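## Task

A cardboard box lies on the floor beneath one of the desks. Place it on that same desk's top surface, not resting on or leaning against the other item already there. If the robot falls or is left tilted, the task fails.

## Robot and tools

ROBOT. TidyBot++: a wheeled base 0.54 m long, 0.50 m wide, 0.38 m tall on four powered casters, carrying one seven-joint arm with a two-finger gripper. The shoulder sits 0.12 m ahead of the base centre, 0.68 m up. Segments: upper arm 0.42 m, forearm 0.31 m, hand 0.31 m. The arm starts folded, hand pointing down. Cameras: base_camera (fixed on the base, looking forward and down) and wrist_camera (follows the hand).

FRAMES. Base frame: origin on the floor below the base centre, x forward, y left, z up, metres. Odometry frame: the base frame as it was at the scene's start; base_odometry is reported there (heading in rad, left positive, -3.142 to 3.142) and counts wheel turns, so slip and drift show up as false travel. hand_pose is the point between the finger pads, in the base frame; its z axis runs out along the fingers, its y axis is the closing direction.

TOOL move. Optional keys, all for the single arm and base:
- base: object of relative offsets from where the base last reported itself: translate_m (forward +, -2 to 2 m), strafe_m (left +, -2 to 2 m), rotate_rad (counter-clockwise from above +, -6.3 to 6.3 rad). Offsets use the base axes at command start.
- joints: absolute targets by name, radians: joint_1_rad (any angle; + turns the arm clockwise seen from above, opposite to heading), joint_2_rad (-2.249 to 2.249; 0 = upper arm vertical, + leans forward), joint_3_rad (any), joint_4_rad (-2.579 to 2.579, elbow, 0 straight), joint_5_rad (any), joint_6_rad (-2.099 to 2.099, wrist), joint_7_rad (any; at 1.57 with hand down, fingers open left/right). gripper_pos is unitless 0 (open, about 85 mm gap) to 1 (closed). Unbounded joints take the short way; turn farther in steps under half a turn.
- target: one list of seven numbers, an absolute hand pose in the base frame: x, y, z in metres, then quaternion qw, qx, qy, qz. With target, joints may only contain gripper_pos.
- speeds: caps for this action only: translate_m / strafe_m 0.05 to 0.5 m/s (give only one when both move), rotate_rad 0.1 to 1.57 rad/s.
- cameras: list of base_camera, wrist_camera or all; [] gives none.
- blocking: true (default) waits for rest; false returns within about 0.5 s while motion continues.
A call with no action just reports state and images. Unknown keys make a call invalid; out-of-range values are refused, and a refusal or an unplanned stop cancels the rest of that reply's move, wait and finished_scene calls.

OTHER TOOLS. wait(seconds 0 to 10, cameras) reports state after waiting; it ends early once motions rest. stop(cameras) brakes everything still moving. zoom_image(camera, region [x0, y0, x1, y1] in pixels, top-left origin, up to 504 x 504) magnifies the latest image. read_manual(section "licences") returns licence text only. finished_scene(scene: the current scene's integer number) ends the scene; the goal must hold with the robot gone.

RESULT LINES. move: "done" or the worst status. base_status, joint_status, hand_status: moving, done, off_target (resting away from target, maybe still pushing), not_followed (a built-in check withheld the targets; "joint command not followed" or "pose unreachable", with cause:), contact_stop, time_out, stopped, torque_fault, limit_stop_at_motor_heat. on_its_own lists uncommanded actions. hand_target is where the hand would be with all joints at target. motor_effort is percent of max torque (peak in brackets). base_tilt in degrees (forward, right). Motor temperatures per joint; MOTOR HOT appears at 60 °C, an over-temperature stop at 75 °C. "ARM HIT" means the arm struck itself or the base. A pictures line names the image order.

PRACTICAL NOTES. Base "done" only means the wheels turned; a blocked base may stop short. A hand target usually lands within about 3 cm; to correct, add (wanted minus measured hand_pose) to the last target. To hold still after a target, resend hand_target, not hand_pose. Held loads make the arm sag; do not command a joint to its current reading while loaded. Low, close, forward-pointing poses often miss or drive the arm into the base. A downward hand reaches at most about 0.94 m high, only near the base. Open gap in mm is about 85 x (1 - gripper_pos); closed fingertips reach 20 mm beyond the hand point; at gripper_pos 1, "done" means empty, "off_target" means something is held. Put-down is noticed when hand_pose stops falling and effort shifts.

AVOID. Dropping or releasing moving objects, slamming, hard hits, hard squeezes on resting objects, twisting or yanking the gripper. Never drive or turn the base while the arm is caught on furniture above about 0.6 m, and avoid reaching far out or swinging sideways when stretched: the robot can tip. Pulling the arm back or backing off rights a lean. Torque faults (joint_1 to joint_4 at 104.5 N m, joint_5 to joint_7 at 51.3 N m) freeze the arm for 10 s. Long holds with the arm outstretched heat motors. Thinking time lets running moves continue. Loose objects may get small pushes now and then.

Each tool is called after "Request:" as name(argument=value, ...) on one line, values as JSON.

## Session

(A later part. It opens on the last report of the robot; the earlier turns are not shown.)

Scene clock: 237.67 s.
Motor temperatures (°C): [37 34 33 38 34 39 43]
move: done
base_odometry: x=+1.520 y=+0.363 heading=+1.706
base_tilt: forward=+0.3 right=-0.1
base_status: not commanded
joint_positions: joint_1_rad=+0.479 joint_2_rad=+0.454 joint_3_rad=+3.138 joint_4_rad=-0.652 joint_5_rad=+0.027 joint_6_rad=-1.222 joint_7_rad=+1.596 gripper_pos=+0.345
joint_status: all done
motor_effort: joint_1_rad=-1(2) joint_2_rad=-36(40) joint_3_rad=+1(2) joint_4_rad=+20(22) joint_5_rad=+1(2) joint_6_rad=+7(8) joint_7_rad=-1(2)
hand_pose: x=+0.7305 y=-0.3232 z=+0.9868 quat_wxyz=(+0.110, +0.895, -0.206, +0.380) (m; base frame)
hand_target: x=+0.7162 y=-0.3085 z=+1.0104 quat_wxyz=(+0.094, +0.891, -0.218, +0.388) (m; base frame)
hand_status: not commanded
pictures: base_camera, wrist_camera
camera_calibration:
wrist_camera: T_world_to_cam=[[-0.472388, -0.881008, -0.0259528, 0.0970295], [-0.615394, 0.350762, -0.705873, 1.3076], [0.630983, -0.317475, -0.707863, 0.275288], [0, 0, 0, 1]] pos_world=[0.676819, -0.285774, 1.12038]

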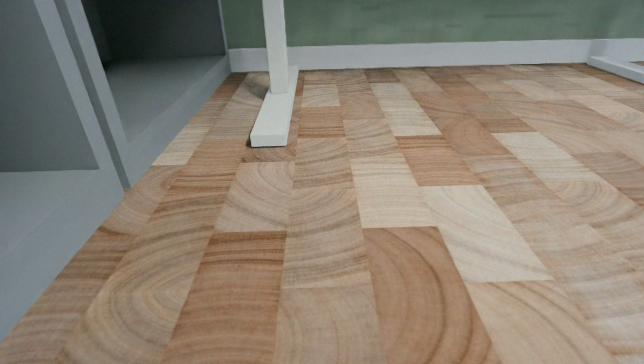

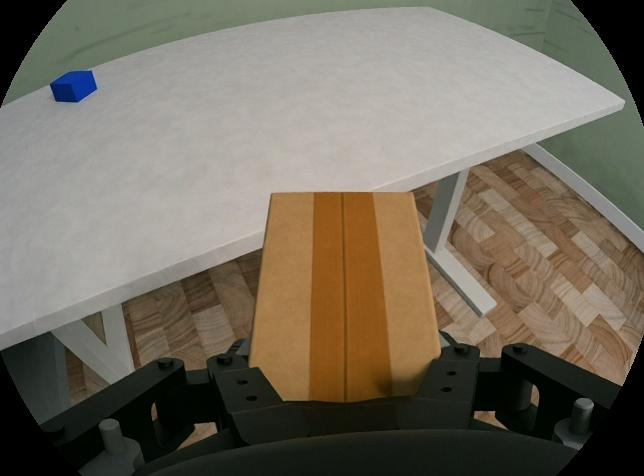

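Request:
move(base={"translate_m":0.34}, speeds={"translate_m":0.3}, cameras=[])

Request:
move(joints={"joint_2_rad":0.42,"joint_4_rad":-0.80,"joint_6_rad":-1.17})

Scene clock: 267.73 s.
Motor temperatures (°C): [37 35 33 38 34 39 43]
move: done
base_odometry: x=+1.474 y=+0.700 heading=+1.706
base_tilt: forward=+0.3 right=-0.1
base_status: done
joint_positions: joint_1_rad=+0.479 joint_2_rad=+0.444 joint_3_rad=+3.138 joint_4_rad=-0.650 joint_5_rad=+0.027 joint_6_rad=-1.229 joint_7_rad=+1.596 gripper_pos=+0.345
joint_status: not commanded
motor_effort: joint_1_rad=-1(3) joint_2_rad=-35(43) joint_3_rad=+1(1) joint_4_rad=+20(22) joint_5_rad=+1(2) joint_6_rad=+7(8) joint_7_rad=-1(1)
hand_pose: x=+0.7267 y=-0.3214 z=+0.9930 quat_wxyz=(+0.111, +0.894, -0.206, +0.382) (m; base frame)
hand_target: x=+0.7162 y=-0.3085 z=+1.0104 quat_wxyz=(+0.094, +0.891, -0.218, +0.388) (m; base frame)
hand_status: not commanded
pictures: none
No camera images: "cameras" was empty.

Scene clock: 268.83 s.
Motor temperatures (°C): [37 35 33 38 34 39 43]
move: done
base_odometry: x=+1.474 y=+0.700 heading=+1.706
base_tilt: forward=+0.3 right=-0.1
base_status: not commanded
joint_positions: joint_1_rad=+0.479 joint_2_rad=+0.444 joint_3_rad=+3.138 joint_4_rad=-0.783 joint_5_rad=+0.027 joint_6_rad=-1.224 joint_7_rad=+1.596 gripper_pos=+0.345
joint_status: all done
motor_effort: joint_1_rad=-1(1) joint_2_rad=-35(38) joint_3_rad=+0(1) joint_4_rad=+21(22) joint_5_rad=+0(1) joint_6_rad=+7(8) joint_7_rad=-1(1)
hand_pose: x=+0.7156 y=-0.3155 z=+0.9281 quat_wxyz=(+0.096, +0.917, -0.210, +0.325) (m; base frame)
hand_target: x=+0.7225 y=-0.3118 z=+0.9466 quat_wxyz=(+0.087, +0.904, -0.221, +0.357) (m; base frame)
hand_status: not commanded
pictures: base_camera, wrist_camera
camera_calibration:
wrist_camera: T_world_to_cam=[[-0.475049, -0.879637, -0.0238147, 0.0955491], [-0.687017, 0.387664, -0.614593, 1.23255], [0.549851, -0.275601, -0.788485, 0.391702], [0, 0, 0, 1]] pos_world=[0.676797, -0.285814, 1.06864]

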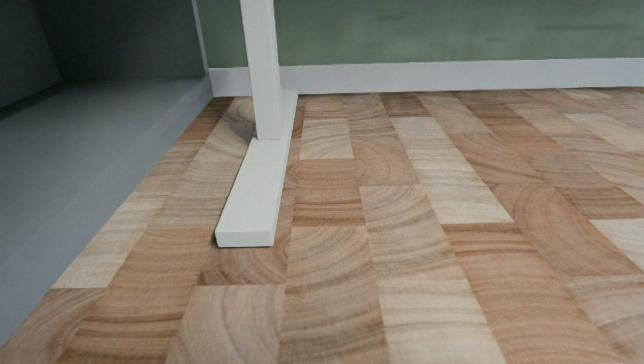

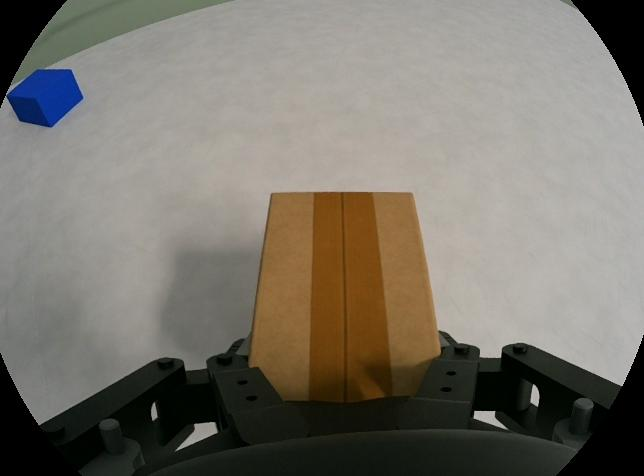

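Request:
move(joints={"joint_4_rad":-0.83,"joint_6_rad":-1.07}, cameras=[])

Request:
move(joints={"joint_4_rad":-0.86,"joint_6_rad":-1.04}, cameras=[])

Request:
move(joints={"joint_4_rad":-0.89,"joint_6_rad":-1.01}, cameras=["wrist_camera"])

Scene clock: 278.33 s.
Motor temperatures (°C): [37 35 33 38 34 39 43]
move: done
base_odometry: x=+1.474 y=+0.700 heading=+1.706
base_tilt: forward=+0.3 right=-0.1
base_status: not commanded
joint_positions: joint_1_rad=+0.479 joint_2_rad=+0.444 joint_3_rad=+3.138 joint_4_rad=-0.811 joint_5_rad=+0.027 joint_6_rad=-1.124 joint_7_rad=+1.596 gripper_pos=+0.345
joint_status: all done
motor_effort: joint_1_rad=+0(1) joint_2_rad=-36(38) joint_3_rad=+0(1) joint_4_rad=+22(22) joint_5_rad=+1(1) joint_6_rad=+6(7) joint_7_rad=-1(1)
hand_pose: x=+0.7331 y=-0.3242 z=+0.9344 quat_wxyz=(+0.105, +0.905, -0.207, +0.357) (m; base frame)
hand_target: x=+0.7390 y=-0.3203 z=+0.9531 quat_wxyz=(+0.094, +0.891, -0.218, +0.388) (m; base frame)
hand_status: not commanded
pictures: none
No camera images: "cameras" was empty.

Scene clock: 279.00 s.
Motor temperatures (°C): [37 35 33 38 34 39 43]
move: done
base_odometry: x=+1.474 y=+0.700 heading=+1.706
base_tilt: forward=+0.3 right=+0.0
base_status: not commanded
joint_positions: joint_1_rad=+0.479 joint_2_rad=+0.444 joint_3_rad=+3.138 joint_4_rad=-0.841 joint_5_rad=+0.027 joint_6_rad=-1.100 joint_7_rad=+1.596 gripper_pos=+0.345
joint_status: all done
motor_effort: joint_1_rad=-1(1) joint_2_rad=-37(38) joint_3_rad=+0(1) joint_4_rad=+21(22) joint_5_rad=+1(1) joint_6_rad=+7(7) joint_7_rad=-1(1)
hand_pose: x=+0.7344 y=-0.3247 z=+0.9242 quat_wxyz=(+0.104, +0.906, -0.207, +0.355) (m; base frame)
hand_target: x=+0.7415 y=-0.3216 z=+0.9441 quat_wxyz=(+0.094, +0.891, -0.218, +0.388) (m; base frame)
hand_status: not commanded
pictures: none
No camera images: "cameras" was empty.

Scene clock: 279.67 s.
Motor temperatures (°C): [37 35 33 38 34 39 43]
move: done
base_odometry: x=+1.474 y=+0.700 heading=+1.706
base_tilt: forward=+0.3 right=-0.1
base_status: not commanded
joint_positions: joint_1_rad=+0.479 joint_2_rad=+0.444 joint_3_rad=+3.138 joint_4_rad=-0.871 joint_5_rad=+0.027 joint_6_rad=-1.072 joint_7_rad=+1.596 gripper_pos=+0.345
joint_status: all done
motor_effort: joint_1_rad=+0(1) joint_2_rad=-37(37) joint_3_rad=+0(1) joint_4_rad=+21(22) joint_5_rad=+1(1) joint_6_rad=+7(7) joint_7_rad=-1(1)
hand_pose: x=+0.7365 y=-0.3257 z=+0.9149 quat_wxyz=(+0.104, +0.906, -0.206, +0.354) (m; base frame)
hand_target: x=+0.7438 y=-0.3228 z=+0.9351 quat_wxyz=(+0.094, +0.891, -0.218, +0.388) (m; base frame)
hand_status: not commanded
pictures: wrist_camera
camera_calibration:
wrist_camera: T_world_to_cam=[[-0.470311, -0.882184, -0.0236427, 0.0918032], [-0.652286, 0.365543, -0.664004, 1.25505], [0.594416, -0.296867, -0.747355, 0.289661], [0, 0, 0, 1]] pos_world=[0.689646, -0.291796, 1.05201]

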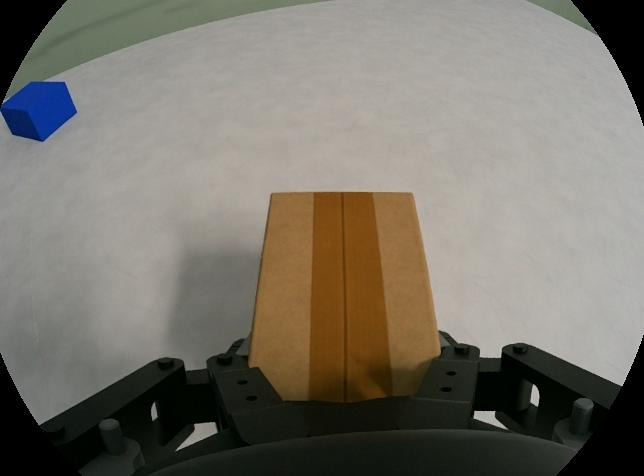

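Request:
move(joints={"joint_4_rad":-0.92,"joint_6_rad":-0.98}, cameras=[])

Request:
move(joints={"joint_4_rad":-0.945,"joint_6_rad":-0.955}, cameras=[])

Request:
move(joints={"joint_4_rad":-0.97,"joint_6_rad":-0.93}, cameras=["wrist_camera"])

Scene clock: 288.20 s.
Motor temperatures (°C): [37 35 33 38 34 39 43]
move: done
base_odometry: x=+1.474 y=+0.700 heading=+1.706
base_tilt: forward=+0.3 right=-0.1
base_status: not commanded
joint_positions: joint_1_rad=+0.479 joint_2_rad=+0.444 joint_3_rad=+3.138 joint_4_rad=-0.901 joint_5_rad=+0.027 joint_6_rad=-1.042 joint_7_rad=+1.596 gripper_pos=+0.345
joint_status: all done
motor_effort: joint_1_rad=-1(1) joint_2_rad=-37(38) joint_3_rad=+1(1) joint_4_rad=+21(23) joint_5_rad=+1(1) joint_6_rad=+7(7) joint_7_rad=-1(1)
hand_pose: x=+0.7385 y=-0.3265 z=+0.9057 quat_wxyz=(+0.104, +0.906, -0.206, +0.354) (m; base frame)
hand_target: x=+0.7458 y=-0.3238 z=+0.9259 quat_wxyz=(+0.094, +0.891, -0.218, +0.388) (m; base frame)
hand_status: not commanded
pictures: none
No camera images: "cameras" was empty.

Scene clock: 288.83 s.
Motor temperatures (°C): [37 35 33 38 34 39 43]
move: done
base_odometry: x=+1.474 y=+0.700 heading=+1.706
base_tilt: forward=+0.3 right=-0.1
base_status: not commanded
joint_positions: joint_1_rad=+0.479 joint_2_rad=+0.444 joint_3_rad=+3.138 joint_4_rad=-0.926 joint_5_rad=+0.027 joint_6_rad=-1.017 joint_7_rad=+1.596 gripper_pos=+0.345
joint_status: all done
motor_effort: joint_1_rad=-1(1) joint_2_rad=-36(38) joint_3_rad=+0(1) joint_4_rad=+22(23) joint_5_rad=+1(1) joint_6_rad=+6(7) joint_7_rad=+0(1)
hand_pose: x=+0.7401 y=-0.3272 z=+0.8982 quat_wxyz=(+0.104, +0.906, -0.206, +0.354) (m; base frame)
hand_target: x=+0.7473 y=-0.3246 z=+0.9182 quat_wxyz=(+0.094, +0.891, -0.218, +0.388) (m; base frame)
hand_status: not commanded
pictures: none
No camera images: "cameras" was empty.

Scene clock: 289.47 s.
Motor temperatures (°C): [37 35 33 38 34 39 43]
move: done
base_odometry: x=+1.474 y=+0.700 heading=+1.706
base_tilt: forward=+0.3 right=+0.0
base_status: not commanded
joint_positions: joint_1_rad=+0.479 joint_2_rad=+0.444 joint_3_rad=+3.138 joint_4_rad=-0.951 joint_5_rad=+0.027 joint_6_rad=-0.992 joint_7_rad=+1.596 gripper_pos=+0.345
joint_status: all done
motor_effort: joint_1_rad=-1(1) joint_2_rad=-36(38) joint_3_rad=+1(1) joint_4_rad=+22(23) joint_5_rad=+0(1) joint_6_rad=+7(7) joint_7_rad=-1(1)
hand_pose: x=+0.7415 y=-0.3278 z=+0.8906 quat_wxyz=(+0.104, +0.906, -0.205, +0.354) (m; base frame)
hand_target: x=+0.7487 y=-0.3253 z=+0.9105 quat_wxyz=(+0.094, +0.891, -0.218, +0.388) (m; base frame)
hand_status: not commanded
pictures: wrist_camera
camera_calibration:
wrist_camera: T_world_to_cam=[[-0.468388, -0.883218, -0.0231929, 0.0894861], [-0.653036, 0.363761, -0.664246, 1.24315], [0.595111, -0.295979, -0.747154, 0.267507], [0, 0, 0, 1]] pos_world=[0.694543, -0.293999, 1.0277]

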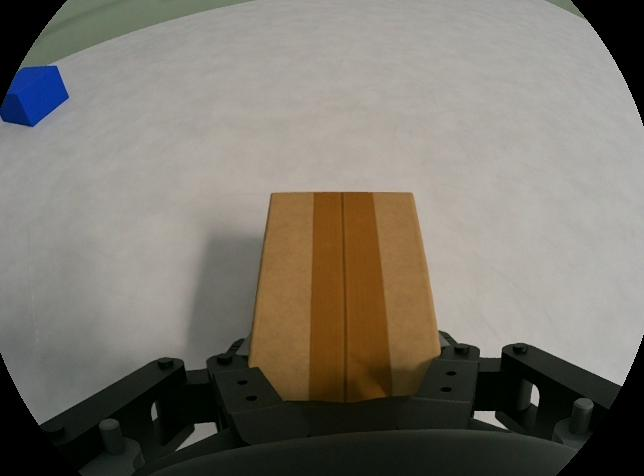

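Request:
move(joints={"joint_4_rad":-0.995,"joint_6_rad":-0.905}, cameras=[])

Request:
move(joints={"joint_4_rad":-1.02,"joint_6_rad":-0.88}, cameras=[])

Request:
move(joints={"joint_4_rad":-1.045,"joint_6_rad":-0.855}, cameras=["wrist_camera"])

Scene clock: 296.10 s.
Motor temperatures (°C): [37 35 33 38 34 39 43]
move: done
base_odometry: x=+1.474 y=+0.700 heading=+1.706
base_tilt: forward=+0.3 right=-0.1
base_status: not commanded
joint_positions: joint_1_rad=+0.479 joint_2_rad=+0.441 joint_3_rad=+3.138 joint_4_rad=-0.969 joint_5_rad=+0.027 joint_6_rad=-0.963 joint_7_rad=+1.596 gripper_pos=+0.345
joint_status: all done
motor_effort: joint_1_rad=-1(1) joint_2_rad=-36(37) joint_3_rad=+1(1) joint_4_rad=+21(22) joint_5_rad=+1(1) joint_6_rad=+5(7) joint_7_rad=-1(1)
hand_pose: x=+0.7442 y=-0.3290 z=+0.8892 quat_wxyz=(+0.105, +0.904, -0.204, +0.360) (m; base frame)
hand_target: x=+0.7498 y=-0.3259 z=+0.9028 quat_wxyz=(+0.094, +0.891, -0.218, +0.388) (m; base frame)
hand_status: not commanded
pictures: none
No camera images: "cameras" was empty.

Scene clock: 296.73 s.
Motor temperatures (°C): [37 35 33 38 34 39 43]
move: done
base_odometry: x=+1.474 y=+0.700 heading=+1.706
base_tilt: forward=+0.3 right=+0.0
base_status: not commanded
joint_positions: joint_1_rad=+0.479 joint_2_rad=+0.436 joint_3_rad=+3.138 joint_4_rad=-0.987 joint_5_rad=+0.027 joint_6_rad=-0.934 joint_7_rad=+1.596 gripper_pos=+0.345
joint_status: all done
motor_effort: joint_1_rad=-1(1) joint_2_rad=-34(36) joint_3_rad=+1(1) joint_4_rad=+20(21) joint_5_rad=+1(2) joint_6_rad=+6(7) joint_7_rad=-1(1)
hand_pose: x=+0.7460 y=-0.3298 z=+0.8894 quat_wxyz=(+0.107, +0.901, -0.204, +0.367) (m; base frame)
hand_target: x=+0.7508 y=-0.3264 z=+0.8950 quat_wxyz=(+0.094, +0.891, -0.218, +0.388) (m; base frame)
hand_status: not commanded
pictures: none
No camera images: "cameras" was empty.

Scene clock: 297.37 s.
Motor temperatures (°C): [37 35 33 38 34 39 43]
move: done
base_odometry: x=+1.474 y=+0.700 heading=+1.706
base_tilt: forward=+0.3 right=-0.1
base_status: not commanded
joint_positions: joint_1_rad=+0.479 joint_2_rad=+0.429 joint_3_rad=+3.138 joint_4_rad=-1.007 joint_5_rad=+0.027 joint_6_rad=-0.906 joint_7_rad=+1.596 gripper_pos=+0.345
joint_status: all done
motor_effort: joint_1_rad=-1(1) joint_2_rad=-32(33) joint_3_rad=+0(1) joint_4_rad=+19(20) joint_5_rad=+1(1) joint_6_rad=+6(6) joint_7_rad=-1(1)
hand_pose: x=+0.7472 y=-0.3303 z=+0.8896 quat_wxyz=(+0.109, +0.899, -0.203, +0.374) (m; base frame)
hand_target: x=+0.7517 y=-0.3268 z=+0.8872 quat_wxyz=(+0.094, +0.891, -0.218, +0.388) (m; base frame)
hand_status: not commanded
pictures: wrist_camera
camera_calibration:
wrist_camera: T_world_to_cam=[[-0.465566, -0.88471, -0.0231564, 0.0873692], [-0.627596, 0.348486, -0.69619, 1.25147], [0.623996, -0.30959, -0.717484, 0.21007], [0, 0, 0, 1]] pos_world=[0.695013, -0.293789, 1.02401]

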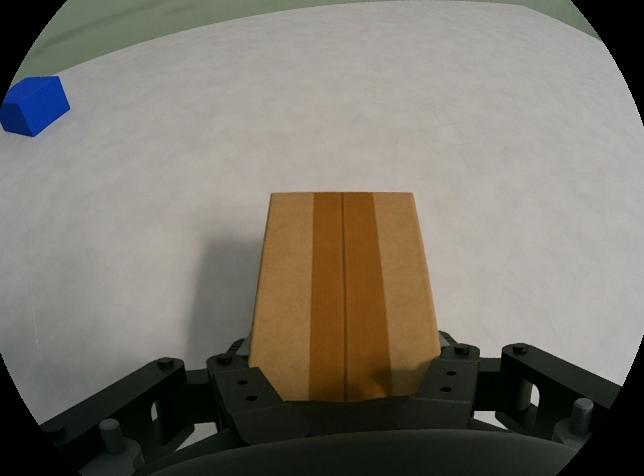

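Request:
move(joints={"joint_4_rad":-1.01,"joint_6_rad":-0.9}, cameras=[])

Request:
move(joints={"gripper_pos":0.25}, cameras=[])

Request:
move(joints={"gripper_pos":0.0}, cameras=["wrist_camera"])

Request:
move(joints={"joint_4_rad":-0.65,"joint_6_rad":-1.25})

Scene clock: 318.13 s.
Motor temperatures (°C): [37 35 33 38 34 39 43]
move: done
base_odometry: x=+1.474 y=+0.700 heading=+1.706
base_tilt: forward=+0.3 right=+0.0
base_status: not commanded
joint_positions: joint_1_rad=+0.479 joint_2_rad=+0.429 joint_3_rad=+3.138 joint_4_rad=-1.006 joint_5_rad=+0.027 joint_6_rad=-0.907 joint_7_rad=+1.596 gripper_pos=+0.345
joint_status: all done
motor_effort: joint_1_rad=+0(1) joint_2_rad=-36(37) joint_3_rad=+0(1) joint_4_rad=+21(22) joint_5_rad=+1(1) joint_6_rad=+6(7) joint_7_rad=-1(1)
hand_pose: x=+0.7473 y=-0.3303 z=+0.8900 quat_wxyz=(+0.109, +0.898, -0.203, +0.374) (m; base frame)
hand_target: x=+0.7486 y=-0.3252 z=+0.8959 quat_wxyz=(+0.093, +0.892, -0.218, +0.384) (m; base frame)
hand_status: not commanded
pictures: none
No camera images: "cameras" was empty.

Scene clock: 318.87 s.
Motor temperatures (°C): [37 35 33 38 34 39 43]
move: done
base_odometry: x=+1.474 y=+0.700 heading=+1.706
base_tilt: forward=+0.3 right=+0.0
base_status: not commanded
joint_positions: joint_1_rad=+0.479 joint_2_rad=+0.429 joint_3_rad=+3.138 joint_4_rad=-1.006 joint_5_rad=+0.027 joint_6_rad=-0.907 joint_7_rad=+1.596 gripper_pos=+0.250
joint_status: all done
motor_effort: joint_1_rad=-1(1) joint_2_rad=-36(36) joint_3_rad=+1(1) joint_4_rad=+21(21) joint_5_rad=+1(1) joint_6_rad=+6(7) joint_7_rad=+0(1)
hand_pose: x=+0.7473 y=-0.3303 z=+0.8900 quat_wxyz=(+0.109, +0.898, -0.203, +0.374) (m; base frame)
hand_target: x=+0.7486 y=-0.3252 z=+0.8959 quat_wxyz=(+0.093, +0.892, -0.218, +0.384) (m; base frame)
hand_status: not commanded
pictures: none
No camera images: "cameras" was empty.

Scene clock: 319.53 s.
Motor temperatures (°C): [37 35 33 38 34 39 43]
move: done
base_odometry: x=+1.474 y=+0.700 heading=+1.706
base_tilt: forward=+0.3 right=+0.0
base_status: not commanded
joint_positions: joint_1_rad=+0.479 joint_2_rad=+0.429 joint_3_rad=+3.138 joint_4_rad=-1.006 joint_5_rad=+0.027 joint_6_rad=-0.907 joint_7_rad=+1.596 gripper_pos=+0.000
joint_status: all done
motor_effort: joint_1_rad=-1(1) joint_2_rad=-35(36) joint_3_rad=+1(1) joint_4_rad=+21(21) joint_5_rad=+1(2) joint_6_rad=+6(7) joint_7_rad=+0(1)
hand_pose: x=+0.7473 y=-0.3303 z=+0.8900 quat_wxyz=(+0.109, +0.898, -0.203, +0.374) (m; base frame)
hand_target: x=+0.7486 y=-0.3252 z=+0.8959 quat_wxyz=(+0.093, +0.892, -0.218, +0.384) (m; base frame)
hand_status: not commanded
pictures: wrist_camera
camera_calibration:
wrist_camera: T_world_to_cam=[[-0.465558, -0.884713, -0.0232292, 0.0874462], [-0.627306, 0.348391, -0.696499, 1.25184], [0.624294, -0.309689, -0.717182, 0.209811], [0, 0, 0, 1]] pos_world=[0.695013, -0.293789, 1.02441]

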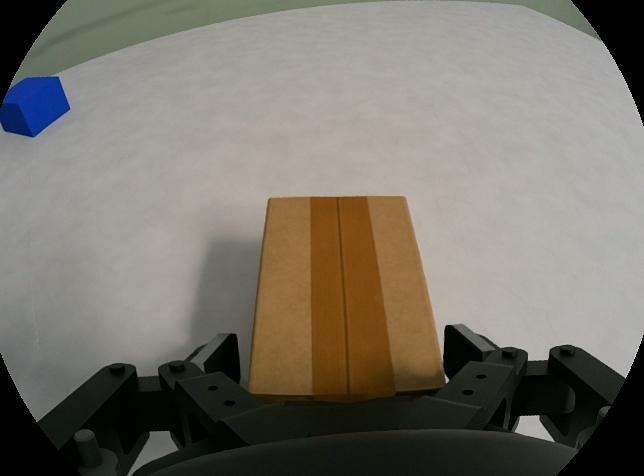

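Scene clock: 321.33 s.
Motor temperatures (°C): [37 35 33 38 34 39 43]
move: done
base_odometry: x=+1.474 y=+0.700 heading=+1.706
base_tilt: forward=+0.3 right=-0.1
base_status: not commanded
joint_positions: joint_1_rad=+0.479 joint_2_rad=+0.429 joint_3_rad=+3.138 joint_4_rad=-0.667 joint_5_rad=+0.027 joint_6_rad=-1.198 joint_7_rad=+1.596 gripper_pos=+0.000
joint_status: all done
motor_effort: joint_1_rad=-1(1) joint_2_rad=-33(37) joint_3_rad=+1(2) joint_4_rad=+20(22) joint_5_rad=+0(1) joint_6_rad=+6(7) joint_7_rad=+0(1)
hand_pose: x=+0.7273 y=-0.3215 z=+1.0020 quat_wxyz=(+0.114, +0.888, -0.205, +0.395) (m; base frame)
hand_target: x=+0.7189 y=-0.3099 z=+1.0050 quat_wxyz=(+0.094, +0.891, -0.218, +0.388) (m; base frame)
hand_status: not commanded
pictures: base_camera, wrist_camera
camera_calibration:
wrist_camera: T_world_to_cam=[[-0.471194, -0.881645, -0.02605, 0.0963943], [-0.593646, 0.33884, -0.729912, 1.3202], [0.65235, -0.328466, -0.683044, 0.244731], [0, 0, 0, 1]] pos_world=[0.669502, -0.281966, 1.1333]

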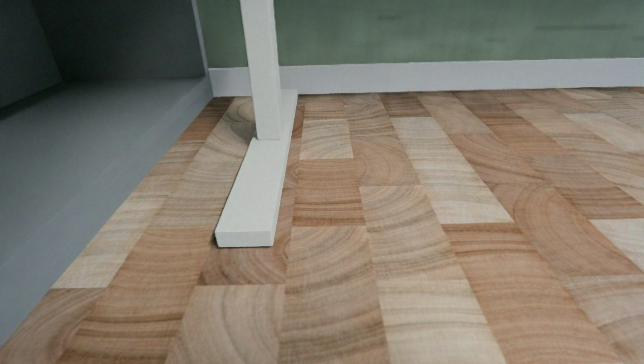

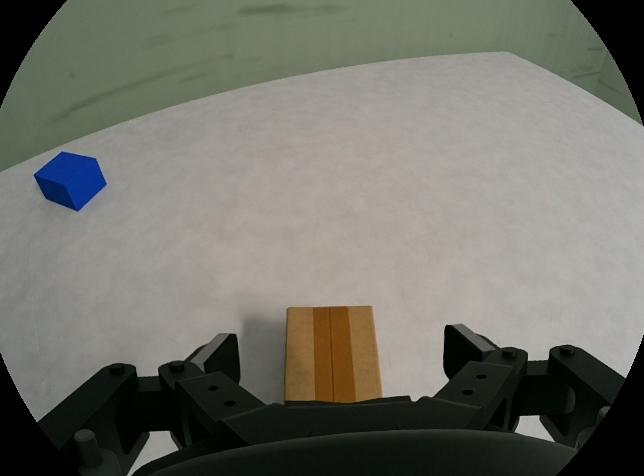

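Request:
finished_scene(scene=3)

The scene is finished: the task was done.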